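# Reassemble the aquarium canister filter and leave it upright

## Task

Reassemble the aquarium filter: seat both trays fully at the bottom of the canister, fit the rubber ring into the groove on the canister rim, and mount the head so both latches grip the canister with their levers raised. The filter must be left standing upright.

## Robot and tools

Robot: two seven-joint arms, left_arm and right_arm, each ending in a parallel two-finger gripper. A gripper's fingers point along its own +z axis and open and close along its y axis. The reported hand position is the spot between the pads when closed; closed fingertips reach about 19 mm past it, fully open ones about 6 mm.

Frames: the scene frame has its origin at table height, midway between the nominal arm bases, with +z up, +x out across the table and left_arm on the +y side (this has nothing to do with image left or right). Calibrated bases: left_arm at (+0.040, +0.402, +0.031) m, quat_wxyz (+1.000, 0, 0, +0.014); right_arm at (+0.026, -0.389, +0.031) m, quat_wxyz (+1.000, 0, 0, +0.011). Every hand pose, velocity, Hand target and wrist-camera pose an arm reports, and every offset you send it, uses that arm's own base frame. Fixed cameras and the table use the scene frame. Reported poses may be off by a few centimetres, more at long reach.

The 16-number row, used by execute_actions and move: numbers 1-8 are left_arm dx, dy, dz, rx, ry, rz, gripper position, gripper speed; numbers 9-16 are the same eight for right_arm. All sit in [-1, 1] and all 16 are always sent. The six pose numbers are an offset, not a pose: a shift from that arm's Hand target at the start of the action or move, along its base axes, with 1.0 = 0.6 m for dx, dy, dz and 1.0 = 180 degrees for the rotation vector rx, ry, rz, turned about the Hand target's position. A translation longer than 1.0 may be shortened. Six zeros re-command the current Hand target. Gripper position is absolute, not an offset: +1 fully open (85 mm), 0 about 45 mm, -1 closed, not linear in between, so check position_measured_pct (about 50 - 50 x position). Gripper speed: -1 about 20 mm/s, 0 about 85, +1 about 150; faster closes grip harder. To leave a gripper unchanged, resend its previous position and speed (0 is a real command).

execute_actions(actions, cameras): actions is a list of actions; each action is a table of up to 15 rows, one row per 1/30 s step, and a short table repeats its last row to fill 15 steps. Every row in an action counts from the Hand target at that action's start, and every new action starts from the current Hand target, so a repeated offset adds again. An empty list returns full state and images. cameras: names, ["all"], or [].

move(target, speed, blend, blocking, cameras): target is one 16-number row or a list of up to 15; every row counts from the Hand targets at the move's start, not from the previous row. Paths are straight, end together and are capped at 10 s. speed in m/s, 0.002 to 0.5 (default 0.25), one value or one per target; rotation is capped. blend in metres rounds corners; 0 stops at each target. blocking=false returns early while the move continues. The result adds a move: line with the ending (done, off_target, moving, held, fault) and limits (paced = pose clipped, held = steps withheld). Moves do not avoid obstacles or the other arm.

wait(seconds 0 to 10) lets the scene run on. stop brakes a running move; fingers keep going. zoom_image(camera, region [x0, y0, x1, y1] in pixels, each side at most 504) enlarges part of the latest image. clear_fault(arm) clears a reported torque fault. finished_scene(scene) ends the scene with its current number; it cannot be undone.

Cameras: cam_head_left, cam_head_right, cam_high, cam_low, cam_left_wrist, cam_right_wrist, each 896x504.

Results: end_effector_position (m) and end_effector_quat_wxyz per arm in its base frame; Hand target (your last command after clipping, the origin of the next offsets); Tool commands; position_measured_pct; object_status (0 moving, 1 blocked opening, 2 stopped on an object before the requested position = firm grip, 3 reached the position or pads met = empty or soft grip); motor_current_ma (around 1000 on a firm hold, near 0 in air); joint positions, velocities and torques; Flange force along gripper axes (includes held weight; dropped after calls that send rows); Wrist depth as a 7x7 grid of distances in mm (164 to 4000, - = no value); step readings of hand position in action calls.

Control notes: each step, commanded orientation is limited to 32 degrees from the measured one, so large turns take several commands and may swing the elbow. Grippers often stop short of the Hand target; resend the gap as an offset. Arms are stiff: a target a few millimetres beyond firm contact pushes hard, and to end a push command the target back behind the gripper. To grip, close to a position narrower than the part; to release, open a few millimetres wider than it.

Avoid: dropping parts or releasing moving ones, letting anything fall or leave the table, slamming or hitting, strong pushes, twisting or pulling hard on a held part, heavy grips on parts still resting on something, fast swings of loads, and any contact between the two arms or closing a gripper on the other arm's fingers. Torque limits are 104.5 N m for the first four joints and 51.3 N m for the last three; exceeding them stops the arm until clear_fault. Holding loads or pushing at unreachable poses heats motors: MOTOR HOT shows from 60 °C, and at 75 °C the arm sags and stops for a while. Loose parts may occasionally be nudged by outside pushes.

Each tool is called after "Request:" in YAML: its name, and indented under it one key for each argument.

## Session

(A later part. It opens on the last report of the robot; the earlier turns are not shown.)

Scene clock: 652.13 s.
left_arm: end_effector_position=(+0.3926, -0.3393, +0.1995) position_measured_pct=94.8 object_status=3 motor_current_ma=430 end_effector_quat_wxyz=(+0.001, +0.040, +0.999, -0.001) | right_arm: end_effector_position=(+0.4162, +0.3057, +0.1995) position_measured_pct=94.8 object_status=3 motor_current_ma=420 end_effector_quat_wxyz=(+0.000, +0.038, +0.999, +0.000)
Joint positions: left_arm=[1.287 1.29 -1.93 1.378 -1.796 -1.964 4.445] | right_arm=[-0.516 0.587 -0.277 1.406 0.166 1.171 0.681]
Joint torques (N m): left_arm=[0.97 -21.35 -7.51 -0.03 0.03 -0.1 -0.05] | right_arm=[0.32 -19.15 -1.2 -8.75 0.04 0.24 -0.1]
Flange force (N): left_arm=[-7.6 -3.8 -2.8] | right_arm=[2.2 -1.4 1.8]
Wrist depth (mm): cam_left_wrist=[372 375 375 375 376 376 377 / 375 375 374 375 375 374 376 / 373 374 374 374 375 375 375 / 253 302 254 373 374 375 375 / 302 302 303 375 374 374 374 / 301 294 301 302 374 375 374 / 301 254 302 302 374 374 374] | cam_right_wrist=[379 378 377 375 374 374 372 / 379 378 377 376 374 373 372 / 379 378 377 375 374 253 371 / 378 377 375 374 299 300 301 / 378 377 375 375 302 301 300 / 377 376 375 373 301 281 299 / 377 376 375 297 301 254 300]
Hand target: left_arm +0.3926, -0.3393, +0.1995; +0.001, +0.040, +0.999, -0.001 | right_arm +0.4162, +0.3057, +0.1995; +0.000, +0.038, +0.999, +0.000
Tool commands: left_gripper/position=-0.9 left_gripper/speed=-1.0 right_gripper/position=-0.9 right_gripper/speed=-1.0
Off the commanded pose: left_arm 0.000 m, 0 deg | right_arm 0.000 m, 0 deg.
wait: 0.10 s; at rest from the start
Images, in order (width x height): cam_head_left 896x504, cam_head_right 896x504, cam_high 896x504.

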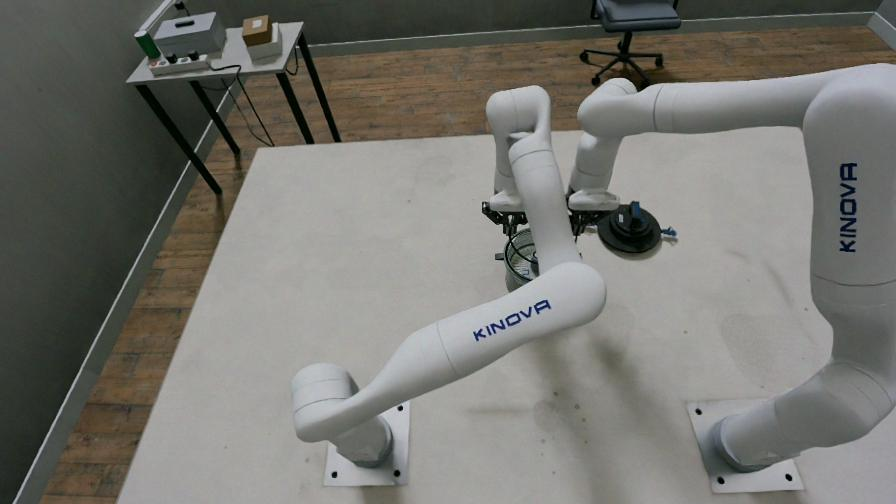

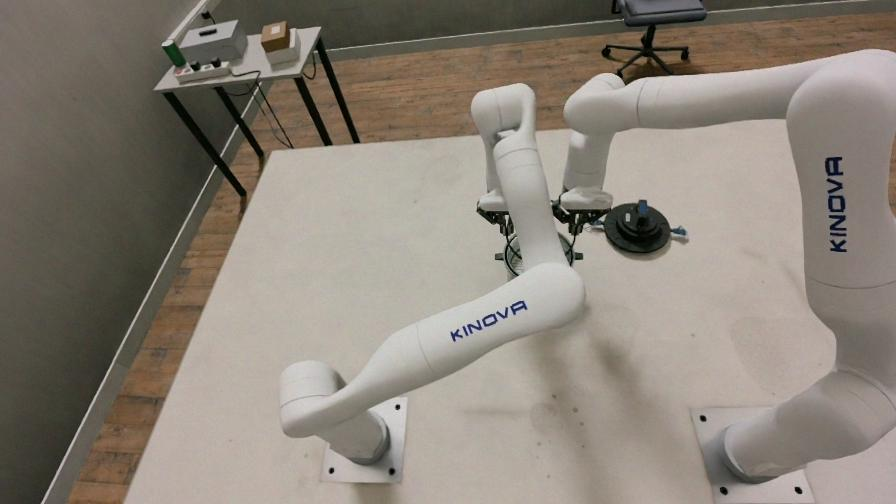

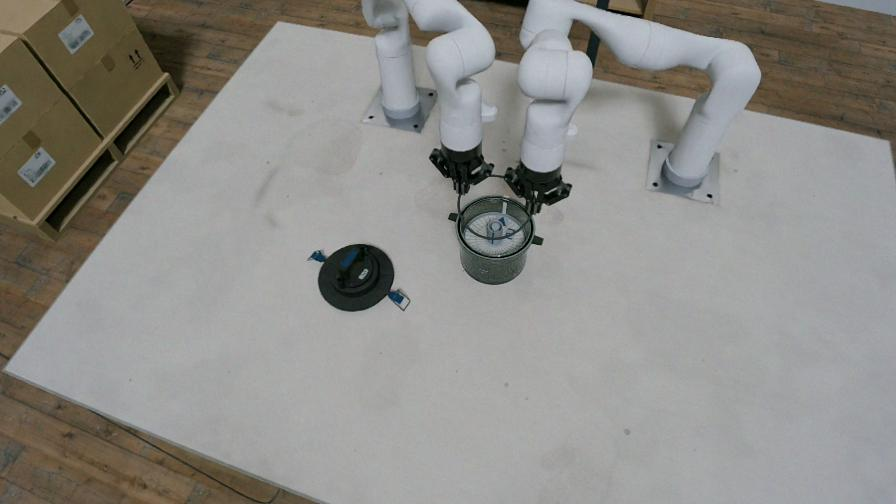

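Request:
move:
  target: [0.0017,0,-0.0583,0,0,0,-0.9,-1,0.0017,0,-0.0583,0,0,0,-0.9,-1]
  speed: 0.04
  cameras: ["cam_right_wrist","cam_left_wrist","cam_high","cam_low"]

Request:
zoom_image:
  camera: "cam_low"
  region: [340, 150, 450, 260]

Request:
zoom_image:
  camera: "cam_high"
  region: [420, 150, 580, 290]

Scene clock: 667.53 s.
left_arm: end_effector_position=(+0.3936, -0.3393, +0.1646) position_measured_pct=94.8 object_status=3 motor_current_ma=430 end_effector_quat_wxyz=(+0.001, +0.040, +0.999, -0.001) | right_arm: end_effector_position=(+0.4173, +0.3057, +0.1645) position_measured_pct=94.8 object_status=3 motor_current_ma=420 end_effector_quat_wxyz=(+0.000, +0.038, +0.999, +0.000)
Joint positions: left_arm=[1.297 1.345 -1.902 1.43 -1.759 -1.922 4.427] | right_arm=[-0.517 0.626 -0.272 1.459 0.179 1.081 0.67]
Joint torques (N m): left_arm=[0.94 -21.27 -7.78 0.17 0.03 -0.11 -0.03] | right_arm=[0.3 -19.49 -1.24 -8.63 0.08 0.05 -0.07]
Flange force (N): left_arm=[-7.3 -3.5 -2.4] | right_arm=[2.7 -1.7 1.6]
Wrist depth (mm): cam_left_wrist=[340 339 340 341 341 339 341 / 338 340 340 339 340 340 341 / 339 214 340 339 340 340 341 / 338 266 215 340 339 339 340 / 267 267 268 215 339 340 339 / 267 266 266 268 339 339 340 / 267 217 267 219 339 339 340] | cam_right_wrist=[344 343 342 341 340 339 338 / 343 342 342 341 339 339 337 / 343 342 341 340 340 214 213 / 343 342 341 340 214 265 266 / 342 342 341 339 266 266 265 / 342 342 340 339 267 265 264 / 341 341 339 221 266 234 264]
Hand target: left_arm +0.3936, -0.3393, +0.1645; +0.001, +0.040, +0.999, -0.001 | right_arm +0.4173, +0.3057, +0.1645; +0.000, +0.038, +0.999, +0.000
Off the commanded pose: left_arm 0.000 m, 0 deg | right_arm 0.000 m, 0 deg.
move: done
Images, in order (width x height): cam_high 896x504, cam_low 896x504, cam_left_wrist 896x504, cam_right_wrist 896x504.

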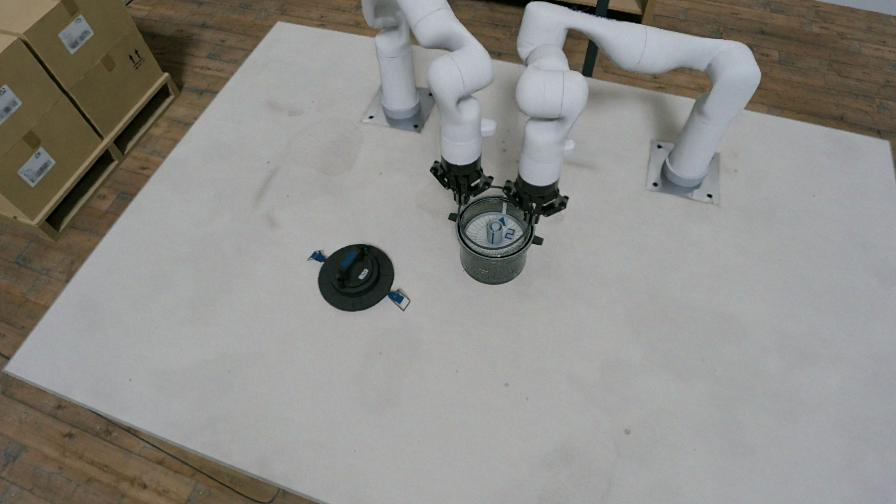

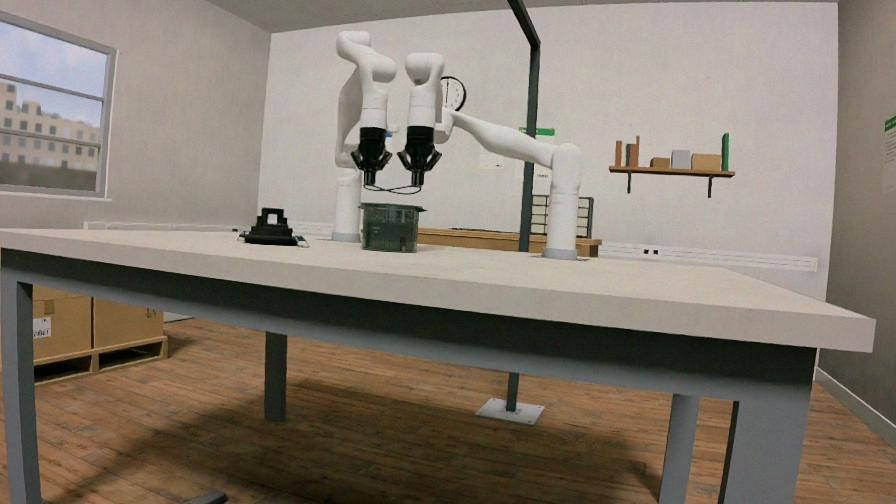

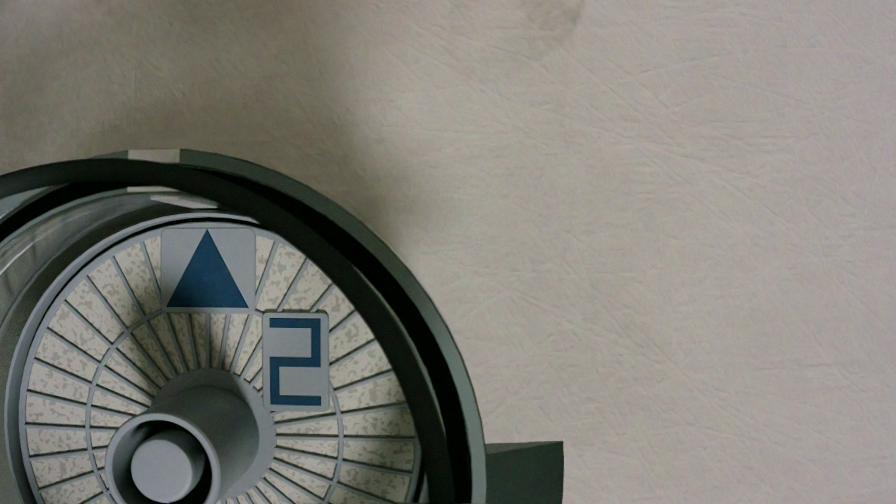

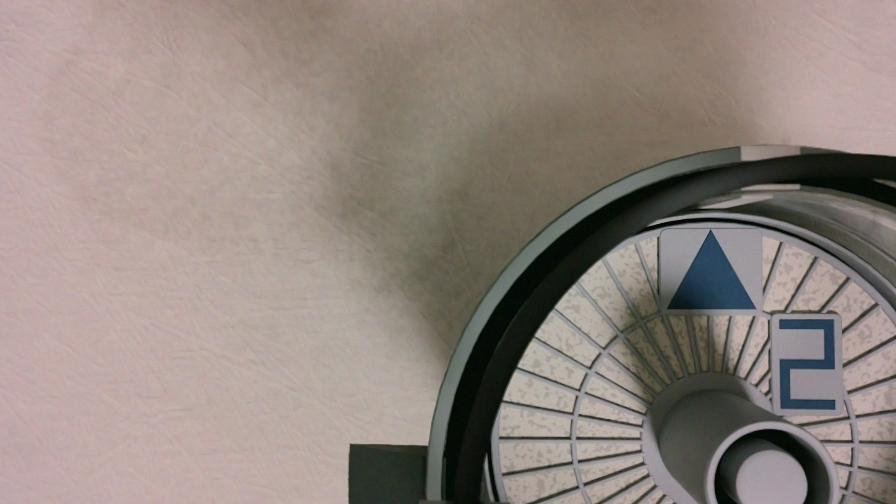

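Scaled by 4.582 from the camera's 896x504 image, which has a finer 1280x720 frame.

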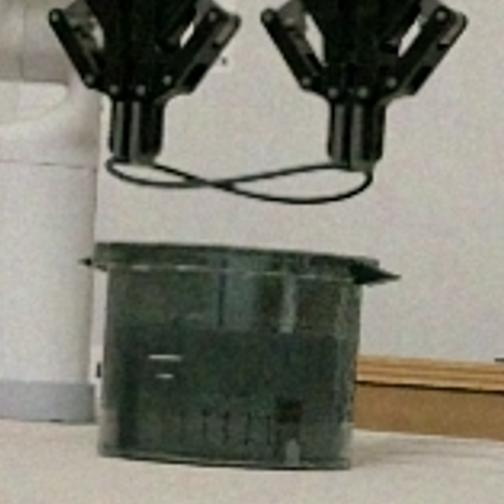

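Scaled by 3.150 from the camera's 896x504 image, which has a finer 1280x720 frame.

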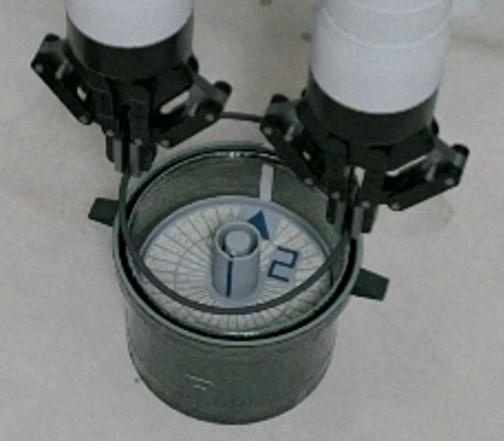

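Request:
move:
  target: [0.0002,0.0017,-0.0417,0,0,0,-0.9,-1,0.0002,-0.0017,-0.0417,0,0,0,-0.9,-1]
  speed: 0.03
  cameras: ["cam_right_wrist","cam_left_wrist","cam_high","cam_low"]

Request:
zoom_image:
  camera: "cam_low"
  region: [340, 150, 450, 260]

Request:
zoom_image:
  camera: "cam_high"
  region: [440, 170, 560, 290]

Scene clock: 700.60 s.
left_arm: end_effector_position=(+0.3937, -0.3382, +0.1395) position_measured_pct=94.8 object_status=3 motor_current_ma=430 end_effector_quat_wxyz=(+0.001, +0.040, +0.999, +0.000) | right_arm: end_effector_position=(+0.4174, +0.3047, +0.1395) position_measured_pct=94.8 object_status=3 motor_current_ma=420 end_effector_quat_wxyz=(+0.000, +0.038, +0.999, +0.000)
Joint positions: left_arm=[1.303 1.384 -1.881 1.466 -1.732 -1.893 4.413] | right_arm=[-0.518 0.656 -0.266 1.495 0.19 1.017 0.663]
Joint torques (N m): left_arm=[0.95 -21.56 -7.82 0.43 0.07 -0.14 -0.01] | right_arm=[0.35 -19.52 -1.27 -8.41 0.04 0.25 -0.06]
Flange force (N): left_arm=[-7.3 -3.4 -1.7] | right_arm=[3.5 -2.2 1.8]
Wrist depth (mm): cam_left_wrist=[314 315 316 315 316 316 316 / 315 315 315 315 315 316 316 / 194 190 314 315 315 316 316 / 242 241 172 315 314 315 315 / 243 243 240 315 315 315 316 / 243 241 241 243 314 315 314 / 194 198 243 195 314 315 315] | cam_right_wrist=[319 318 316 315 315 314 313 / 319 318 316 316 314 314 313 / 318 317 316 315 314 189 193 / 318 317 316 316 189 240 240 / 317 316 315 314 242 242 241 / 317 316 315 314 242 241 239 / 316 316 315 196 242 224 193]
Hand target: left_arm +0.3937, -0.3382, +0.1395; +0.001, +0.040, +0.999, +0.000 | right_arm +0.4174, +0.3047, +0.1395; +0.000, +0.038, +0.999, +0.000
Off the commanded pose: left_arm 0.000 m, 0 deg | right_arm 0.000 m, 0 deg.
move: done
Images, in order (width x height): cam_high 896x504, cam_low 896x504, cam_left_wrist 896x504, cam_right_wrist 896x504.

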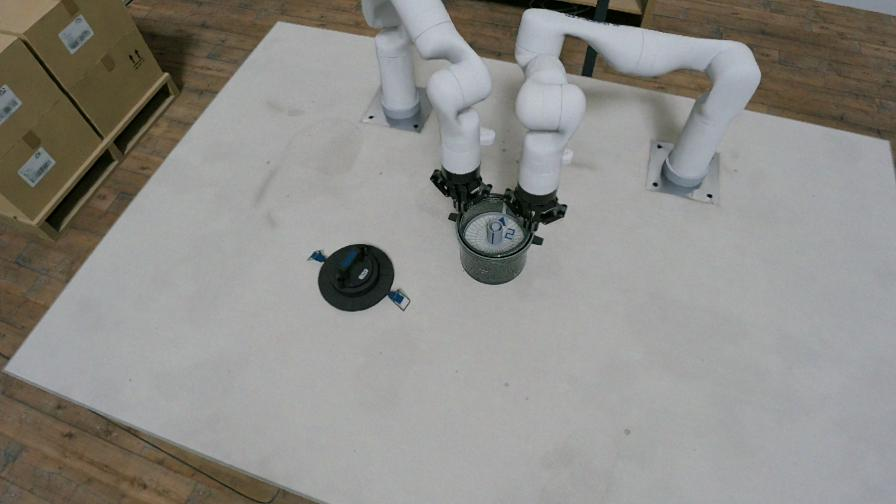

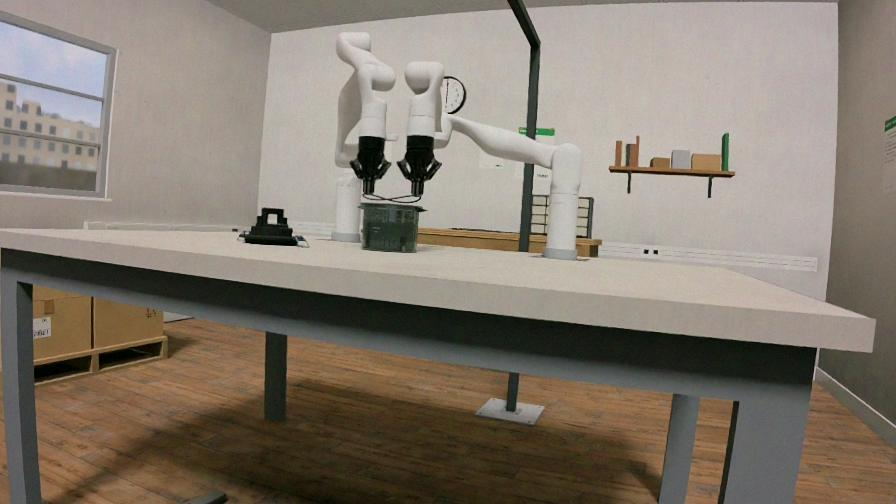

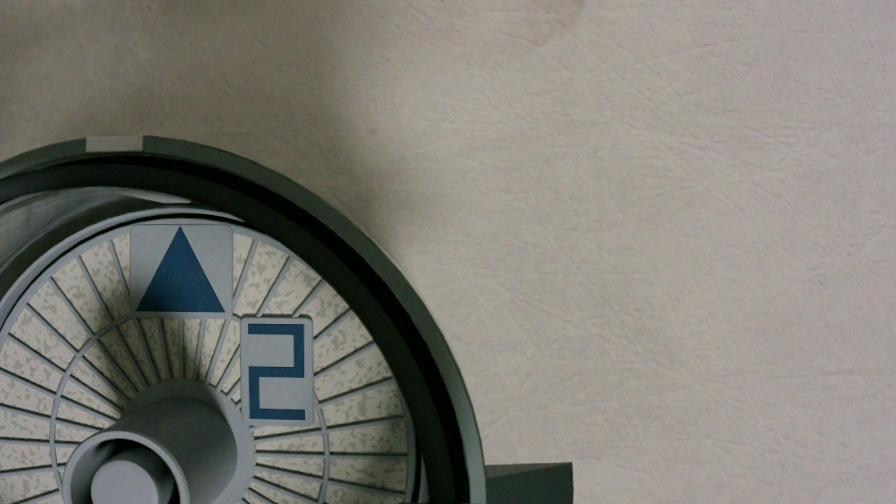

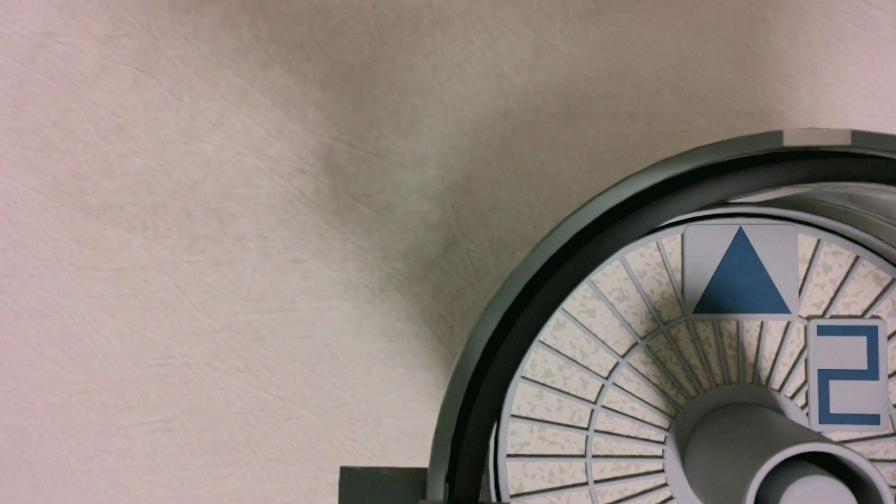

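Scaled by 4.582 from the camera's 896x504 image, which has a finer 1280x720 frame.

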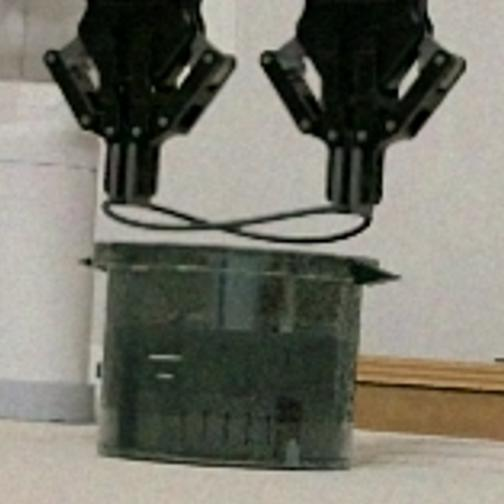

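Scaled by 4.200 from the camera's 896x504 image, which has a finer 1280x720 frame.

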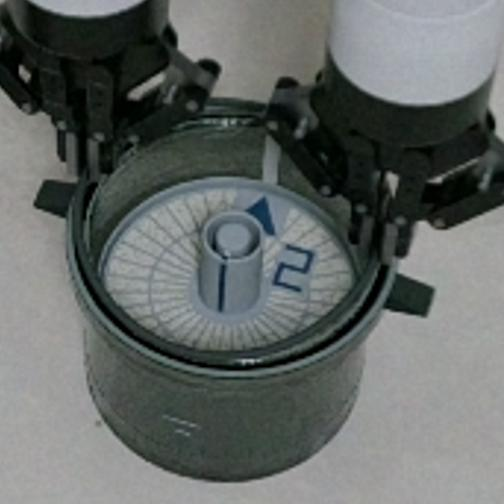

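Request:
move:
  target: [0,0.0008,-0.0192,0,0,0,-0.9,-1,0,-0.0012,-0.0192,0,0,0,-0.9,-1]
  speed: 0.02
  cameras: ["cam_right_wrist","cam_left_wrist","cam_high","cam_low"]

Request:
zoom_image:
  camera: "cam_low"
  region: [340, 150, 450, 260]

Request:
zoom_image:
  camera: "cam_high"
  region: [440, 170, 560, 290]

Scene clock: 708.20 s.
left_arm: end_effector_position=(+0.3937, -0.3378, +0.1280) position_measured_pct=94.8 object_status=3 motor_current_ma=430 end_effector_quat_wxyz=(+0.001, +0.040, +0.999, -0.001) | right_arm: end_effector_position=(+0.4174, +0.3040, +0.1280) position_measured_pct=94.8 object_status=3 motor_current_ma=420 end_effector_quat_wxyz=(+0.000, +0.038, +0.999, +0.000)
Joint positions: left_arm=[1.306 1.402 -1.87 1.481 -1.718 -1.879 4.408] | right_arm=[-0.518 0.67 -0.263 1.511 0.195 0.987 0.66]
Joint torques (N m): left_arm=[0.98 -21.36 -7.98 0.61 0.1 -0.08 -0.03] | right_arm=[0.36 -19.77 -1.3 -7.97 0.04 0.29 -0.07]
Flange force (N): left_arm=[-7.7 -3.6 -2.0] | right_arm=[2.4 -1.3 1.7]
Wrist depth (mm): cam_left_wrist=[303 303 304 304 305 304 305 / 303 303 302 303 304 304 305 / 183 175 303 304 303 304 305 / 231 229 170 303 303 304 304 / 231 230 229 303 303 303 304 / 231 230 230 302 303 303 303 / 184 196 230 193 303 303 303] | cam_right_wrist=[307 306 305 304 303 303 302 / 307 306 305 304 303 302 302 / 306 306 305 304 303 178 182 / 306 306 304 304 178 229 229 / 306 305 304 303 230 230 229 / 305 305 304 303 231 230 228 / 305 304 303 302 230 223 185]
Hand target: left_arm +0.3937, -0.3378, +0.1280; +0.001, +0.040, +0.999, -0.001 | right_arm +0.4174, +0.3040, +0.1279; +0.000, +0.038, +0.999, +0.000
Off the commanded pose: left_arm 0.000 m, 0 deg | right_arm 0.000 m, 0 deg.
move: done
Images, in order (width x height): cam_high 896x504, cam_low 896x504, cam_left_wrist 896x504, cam_right_wrist 896x504.

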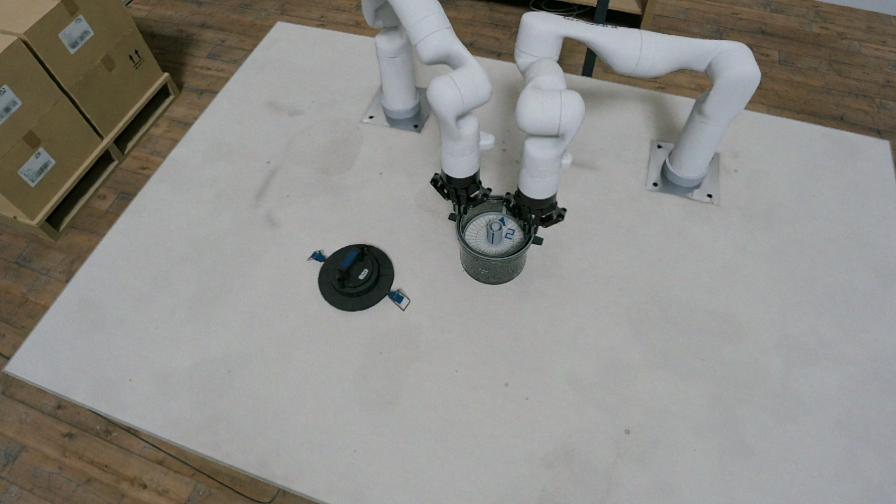

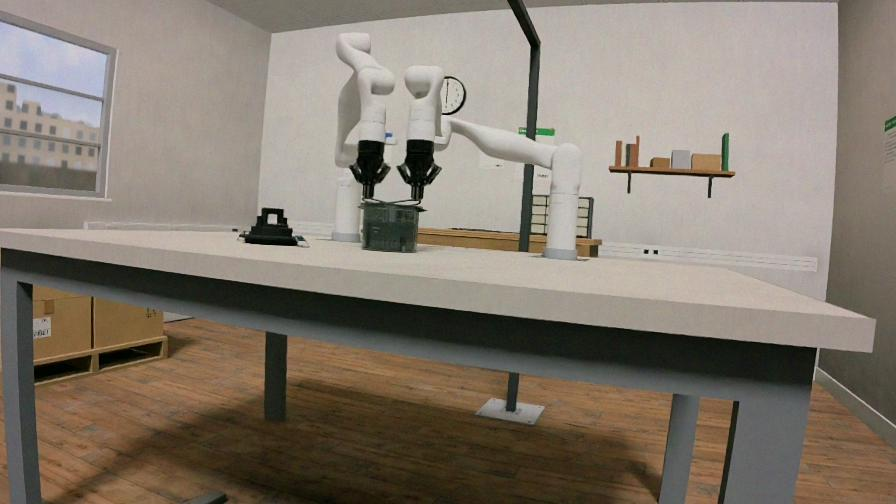

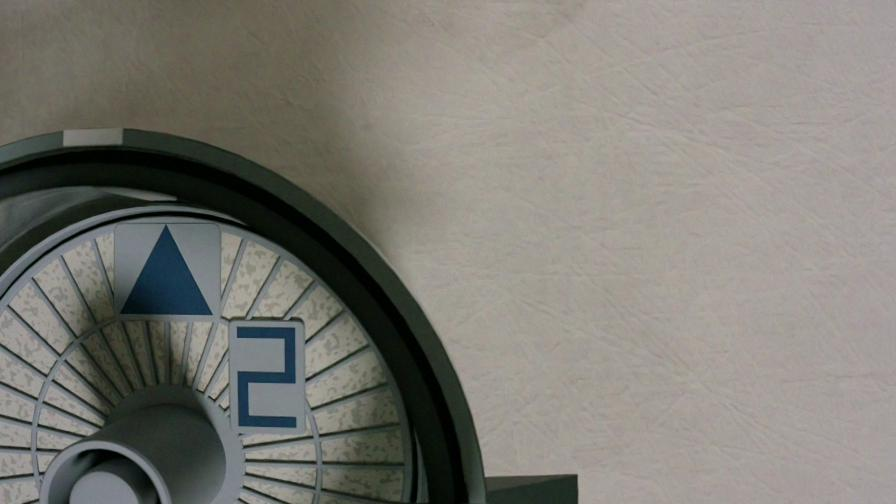

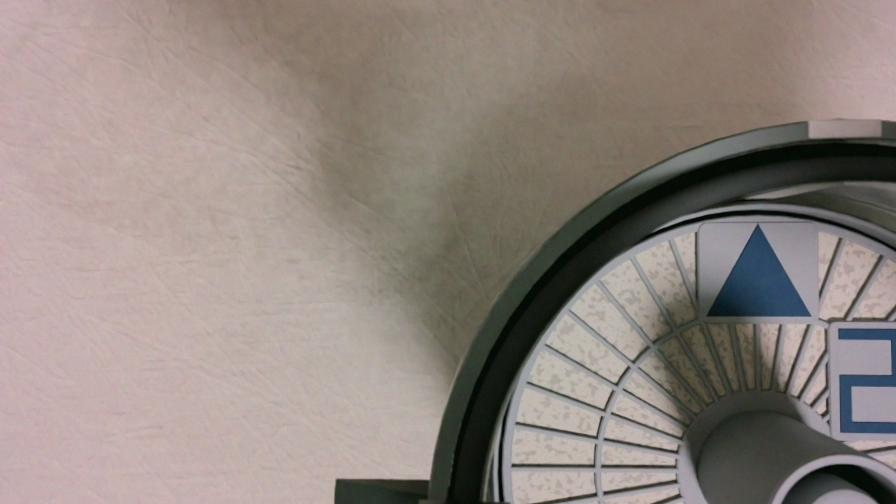

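Scaled by 4.582 from the camera's 896x504 image, which has a finer 1280x720 frame.

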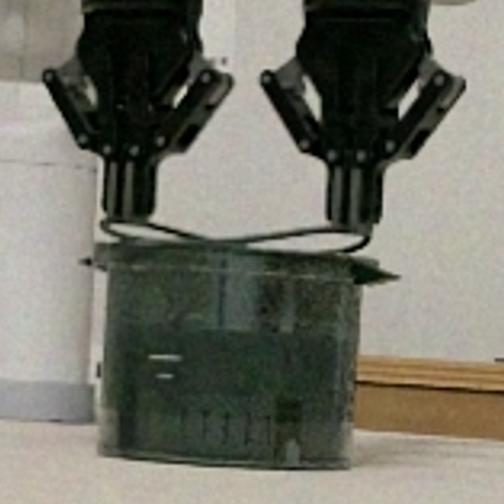

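Scaled by 4.200 from the camera's 896x504 image, which has a finer 1280x720 frame.

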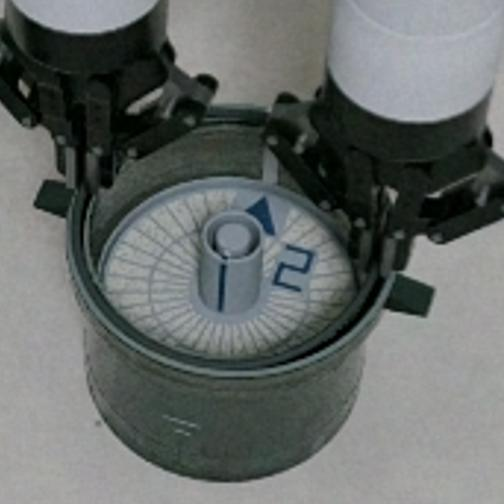

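Request:
move:
  target: [0,0,-0.0117,0,0,0,-0.9,-1,0,-0.0003,-0.0117,0,0,0,-0.9,-1]
  speed: 0.015
  cameras: ["cam_right_wrist","cam_left_wrist"]

Request:
move:
  target: [0,0,-0.0067,0,0,0,-0.9,-1,0,0,-0.0067,0,0,0,-0.9,-1]
  speed: 0.01
  cameras: ["cam_right_wrist","cam_left_wrist","cam_high","cam_low"]

Scene clock: 714.60 s.
left_arm: end_effector_position=(+0.3937, -0.3378, +0.1210) position_measured_pct=94.8 object_status=3 motor_current_ma=430 end_effector_quat_wxyz=(+0.001, +0.040, +0.999, -0.001) | right_arm: end_effector_position=(+0.4174, +0.3038, +0.1209) position_measured_pct=94.8 object_status=3 motor_current_ma=420 end_effector_quat_wxyz=(+0.000, +0.038, +0.999, +0.000)
Joint positions: left_arm=[1.308 1.413 -1.864 1.489 -1.71 -1.871 4.406] | right_arm=[-0.519 0.679 -0.262 1.519 0.198 0.97 0.657]
Joint torques (N m): left_arm=[0.92 -21.28 -7.96 0.63 0.04 -0.1 -0.03] | right_arm=[0.35 -19.87 -1.29 -7.93 0.02 0.28 -0.1]
Flange force (N): left_arm=[-7.4 -3.6 -1.9] | right_arm=[2.4 -1.4 1.8]
Wrist depth (mm): cam_left_wrist=[296 297 296 296 297 298 297 / 296 296 296 297 296 297 297 / 176 171 296 296 297 296 297 / 223 223 166 296 296 297 297 / 224 223 223 296 296 297 296 / 224 223 223 296 296 297 297 / 178 210 224 296 295 296 296] | cam_right_wrist=[300 299 299 298 297 296 295 / 300 299 298 297 296 294 295 / 299 298 298 297 296 171 175 / 299 298 297 296 171 222 221 / 299 298 297 296 224 223 221 / 299 297 297 296 223 222 221 / 298 297 297 295 224 212 183]
Hand target: left_arm +0.3937, -0.3378, +0.1210; +0.001, +0.040, +0.999, -0.001 | right_arm +0.4174, +0.3038, +0.1209; +0.000, +0.038, +0.999, +0.000
Off the commanded pose: left_arm 0.000 m, 0 deg | right_arm 0.000 m, 0 deg.
move: done
Images, in order (width x height): cam_left_wrist 896x504, cam_right_wrist 896x504.

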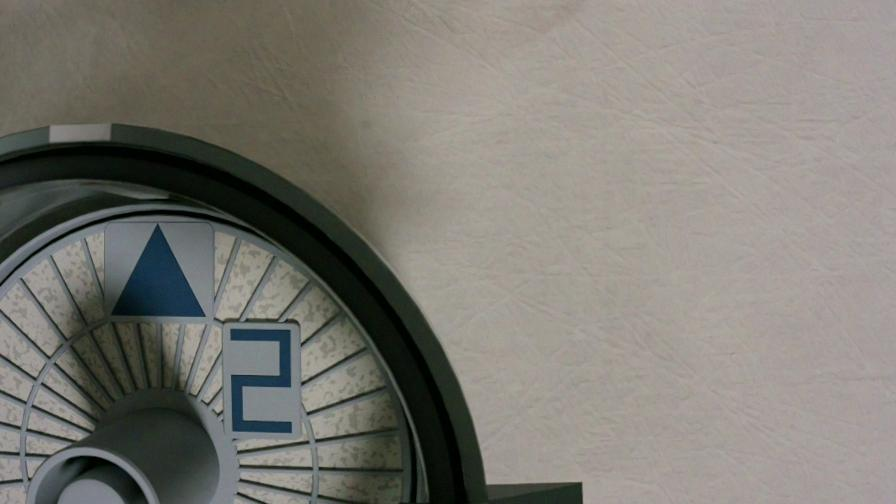

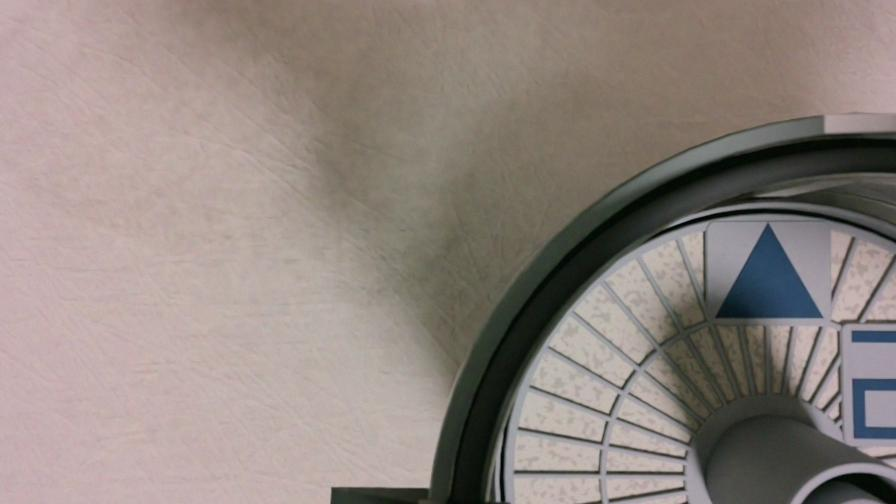

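Scene clock: 715.30 s.
left_arm: end_effector_position=(+0.3937, -0.3377, +0.1170) position_measured_pct=94.8 object_status=3 motor_current_ma=430 end_effector_quat_wxyz=(+0.001, +0.040, +0.999, -0.001) | right_arm: end_effector_position=(+0.4174, +0.3038, +0.1169) position_measured_pct=94.8 object_status=3 motor_current_ma=420 end_effector_quat_wxyz=(+0.000, +0.038, +0.999, +0.000)
Joint positions: left_arm=[1.309 1.419 -1.86 1.494 -1.705 -1.867 4.405] | right_arm=[-0.52 0.685 -0.26 1.524 0.2 0.96 0.655]
Joint torques (N m): left_arm=[0.93 -21.41 -8.05 0.67 0.11 -0.11 -0.02] | right_arm=[0.39 -19.78 -1.3 -7.84 0.05 0.16 -0.08]
Flange force (N): left_arm=[-7.4 -3.5 -1.6] | right_arm=[2.4 -1.3 1.3]
Wrist depth (mm): cam_left_wrist=[292 292 293 293 293 293 294 / 292 292 292 292 293 293 293 / 223 172 292 292 293 293 293 / 219 219 167 292 293 292 292 / 220 219 220 292 292 293 293 / 220 219 220 292 291 292 293 / 174 210 220 291 292 292 292] | cam_right_wrist=[296 295 295 293 292 291 291 / 296 295 294 293 292 292 290 / 295 294 293 293 292 171 218 / 295 294 294 292 - 218 218 / 295 294 293 292 220 219 218 / 295 294 293 292 219 219 217 / 294 293 292 291 220 216 180]
Hand target: left_arm +0.3937, -0.3377, +0.1169; +0.001, +0.040, +0.999, -0.001 | right_arm +0.4174, +0.3038, +0.1169; +0.000, +0.038, +0.999, +0.000
Off the commanded pose: left_arm 0.000 m, 0 deg | right_arm 0.000 m, 0 deg.
move: done
Images, in order (width x height): cam_high 896x504, cam_low 896x504, cam_left_wrist 896x504, cam_right_wrist 896x504.

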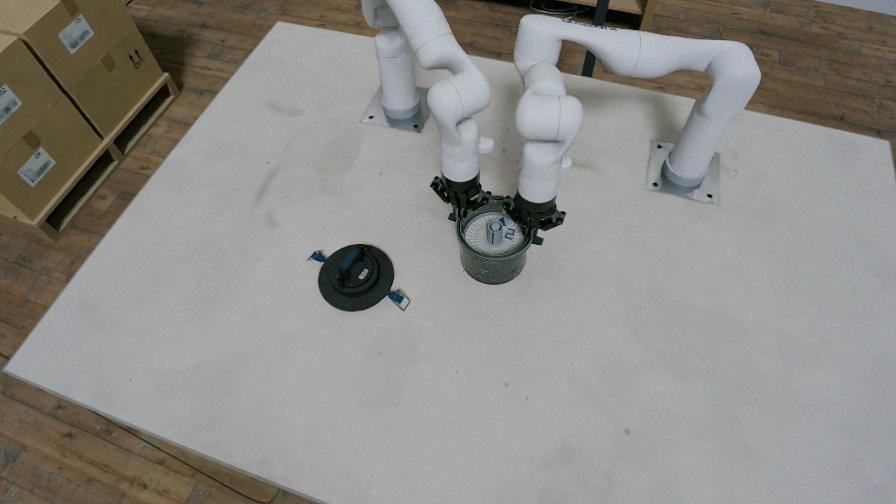

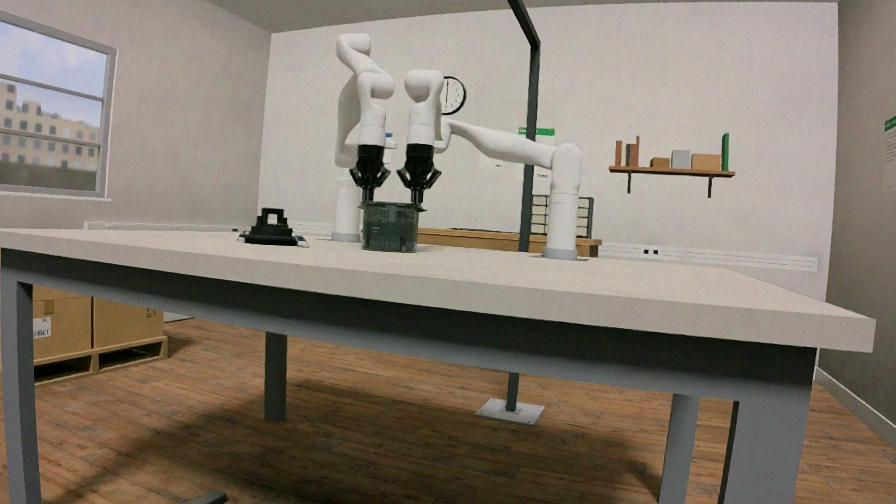

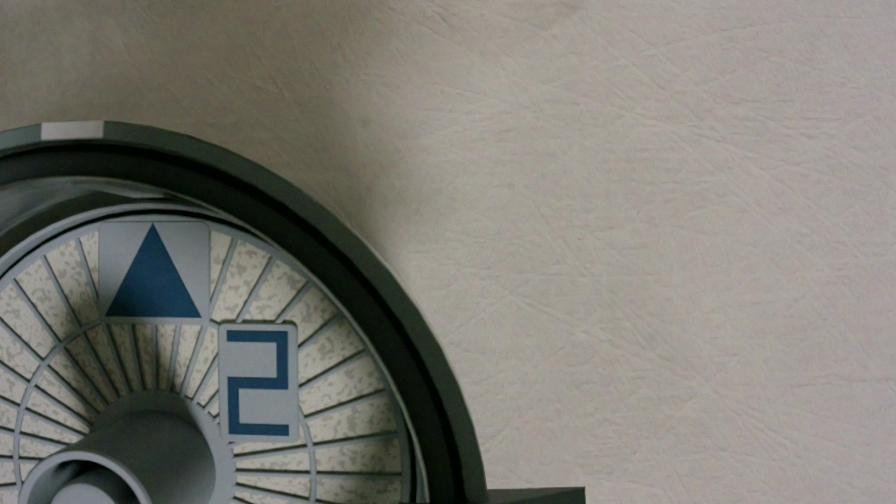

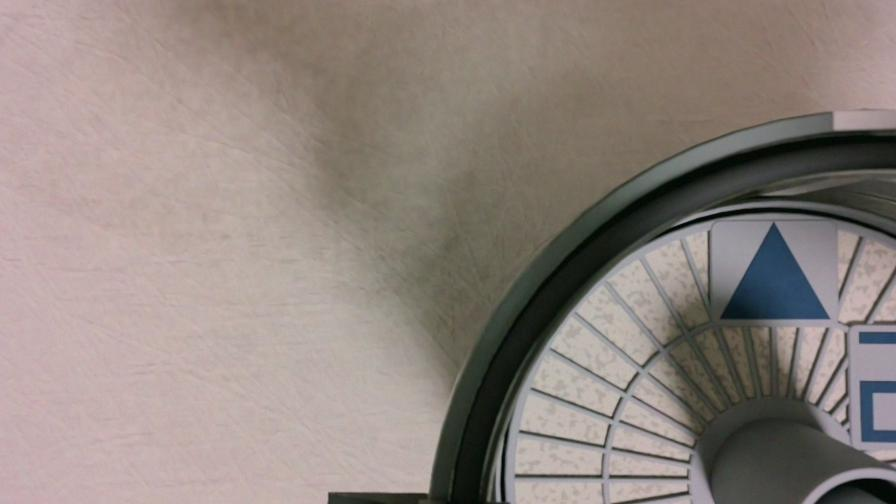

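Request:
zoom_image:
  camera: "cam_low"
  region: [345, 180, 435, 260]

Request:
zoom_image:
  camera: "cam_high"
  region: [440, 170, 560, 290]

Scaled by 5.600 from the camera's 896x504 image, which has a finer 1280x720 frame.

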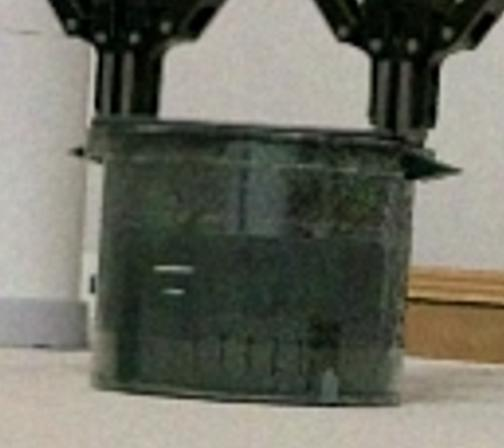

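Scaled by 4.200 from the camera's 896x504 image, which has a finer 1280x720 frame.

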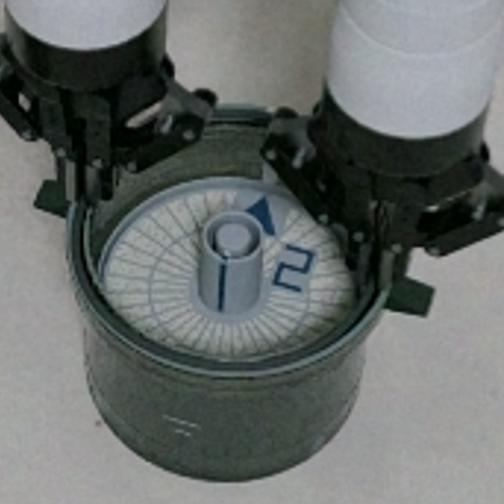

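Request:
move:
  target:
    - [0,0,0,0,0,0,-0.75,-1,0,0,0,0,0,0,-0.75,-1]
    - [0,0,0.05,0,0,0,-0.75,-1,0,0,0.05,0,0,0,-0.75,-1]
    - [0,0.0,0.2,0,0,0,-0.75,-1,0,-0.0,0.2,0,0,0,-0.75,-1]
  speed: [0.03,0.03,0.1]
  blend: [0,0.01,0]
  cameras: ["cam_right_wrist","cam_left_wrist","cam_high"]

Request:
zoom_image:
  camera: "cam_high"
  region: [440, 170, 560, 290]

Scene clock: 732.47 s.
left_arm: end_effector_position=(+0.3937, -0.3377, +0.2369) position_measured_pct=87.4 object_status=3 motor_current_ma=0 end_effector_quat_wxyz=(+0.001, +0.040, +0.999, -0.001) | right_arm: end_effector_position=(+0.4174, +0.3038, +0.2369) position_measured_pct=87.4 object_status=3 motor_current_ma=0 end_effector_quat_wxyz=(+0.000, +0.038, +0.999, +0.000)
Joint positions: left_arm=[1.268 1.231 -1.953 1.308 -1.827 -2.01 4.468] | right_arm=[-0.512 0.554 -0.281 1.337 0.153 1.272 0.697]
Joint torques (N m): left_arm=[0.96 -21.21 -7.17 -0.39 0.05 -0.16 -0.03] | right_arm=[0.31 -18.88 -1.17 -9.13 0.03 0.25 -0.06]
Flange force (N): left_arm=[-7.2 -3.4 -3.2] | right_arm=[2.5 -1.6 2.1]
Wrist depth (mm): cam_left_wrist=[412 412 411 412 413 413 414 / 411 411 412 412 413 413 414 / 411 412 411 412 412 411 412 / 409 338 337 411 411 411 412 / 338 339 339 411 411 412 412 / 338 339 339 339 412 411 412 / 409 338 340 337 409 412 411] | cam_right_wrist=[416 415 414 413 412 411 409 / 416 415 414 413 411 410 409 / 415 415 413 412 411 409 409 / 415 414 413 412 337 337 289 / 415 414 412 411 339 337 337 / 415 413 413 296 339 304 337 / 415 413 412 332 338 337 337]
Hand target: left_arm +0.3937, -0.3377, +0.2369; +0.001, +0.040, +0.999, -0.001 | right_arm +0.4174, +0.3038, +0.2369; +0.000, +0.038, +0.999, +0.000
Off the commanded pose: left_arm 0.000 m, 0 deg | right_arm 0.000 m, 0 deg.
move: done
Images, in order (width x height): cam_high 896x504, cam_left_wrist 896x504, cam_right_wrist 896x504.

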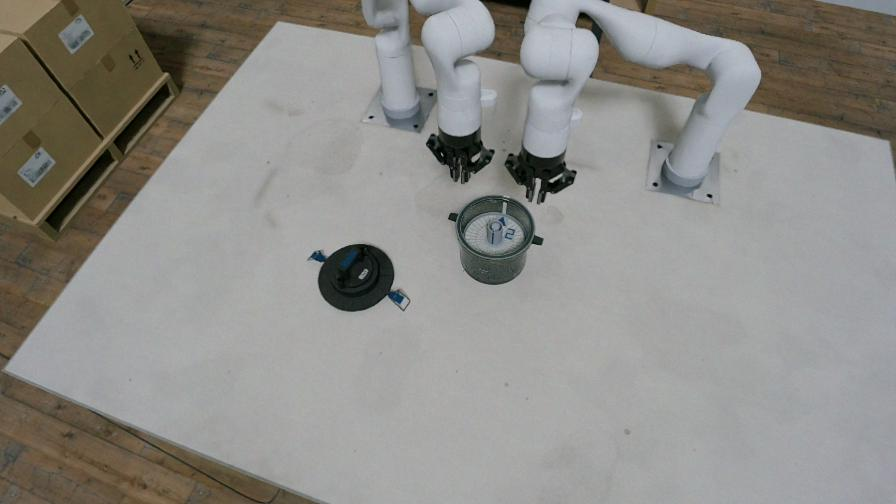

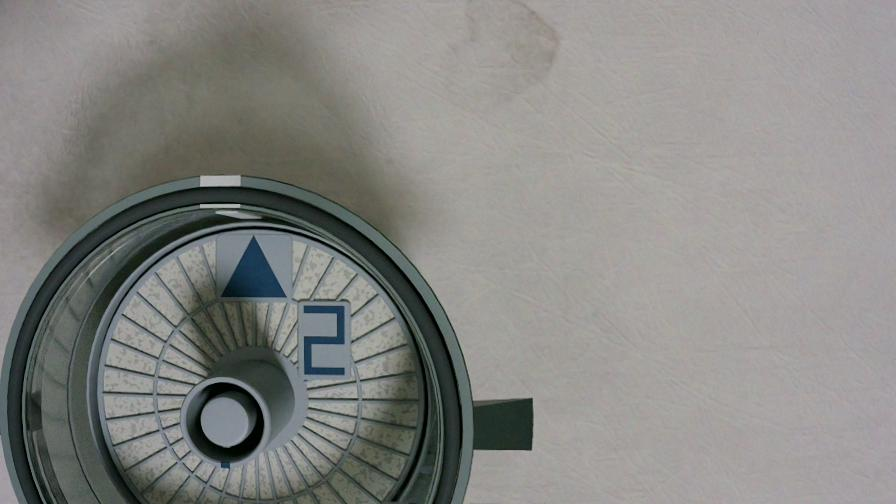

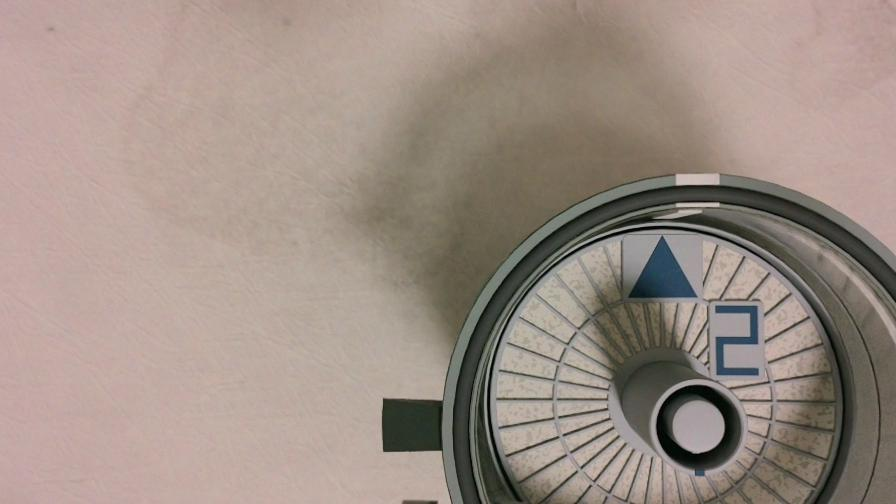

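Scaled by 4.200 from the camera's 896x504 image, which has a finer 1280x720 frame.

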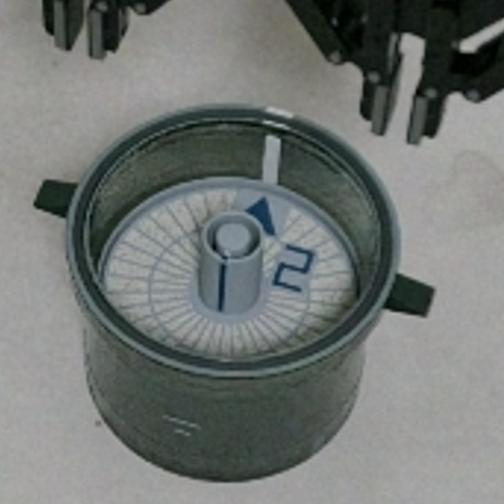

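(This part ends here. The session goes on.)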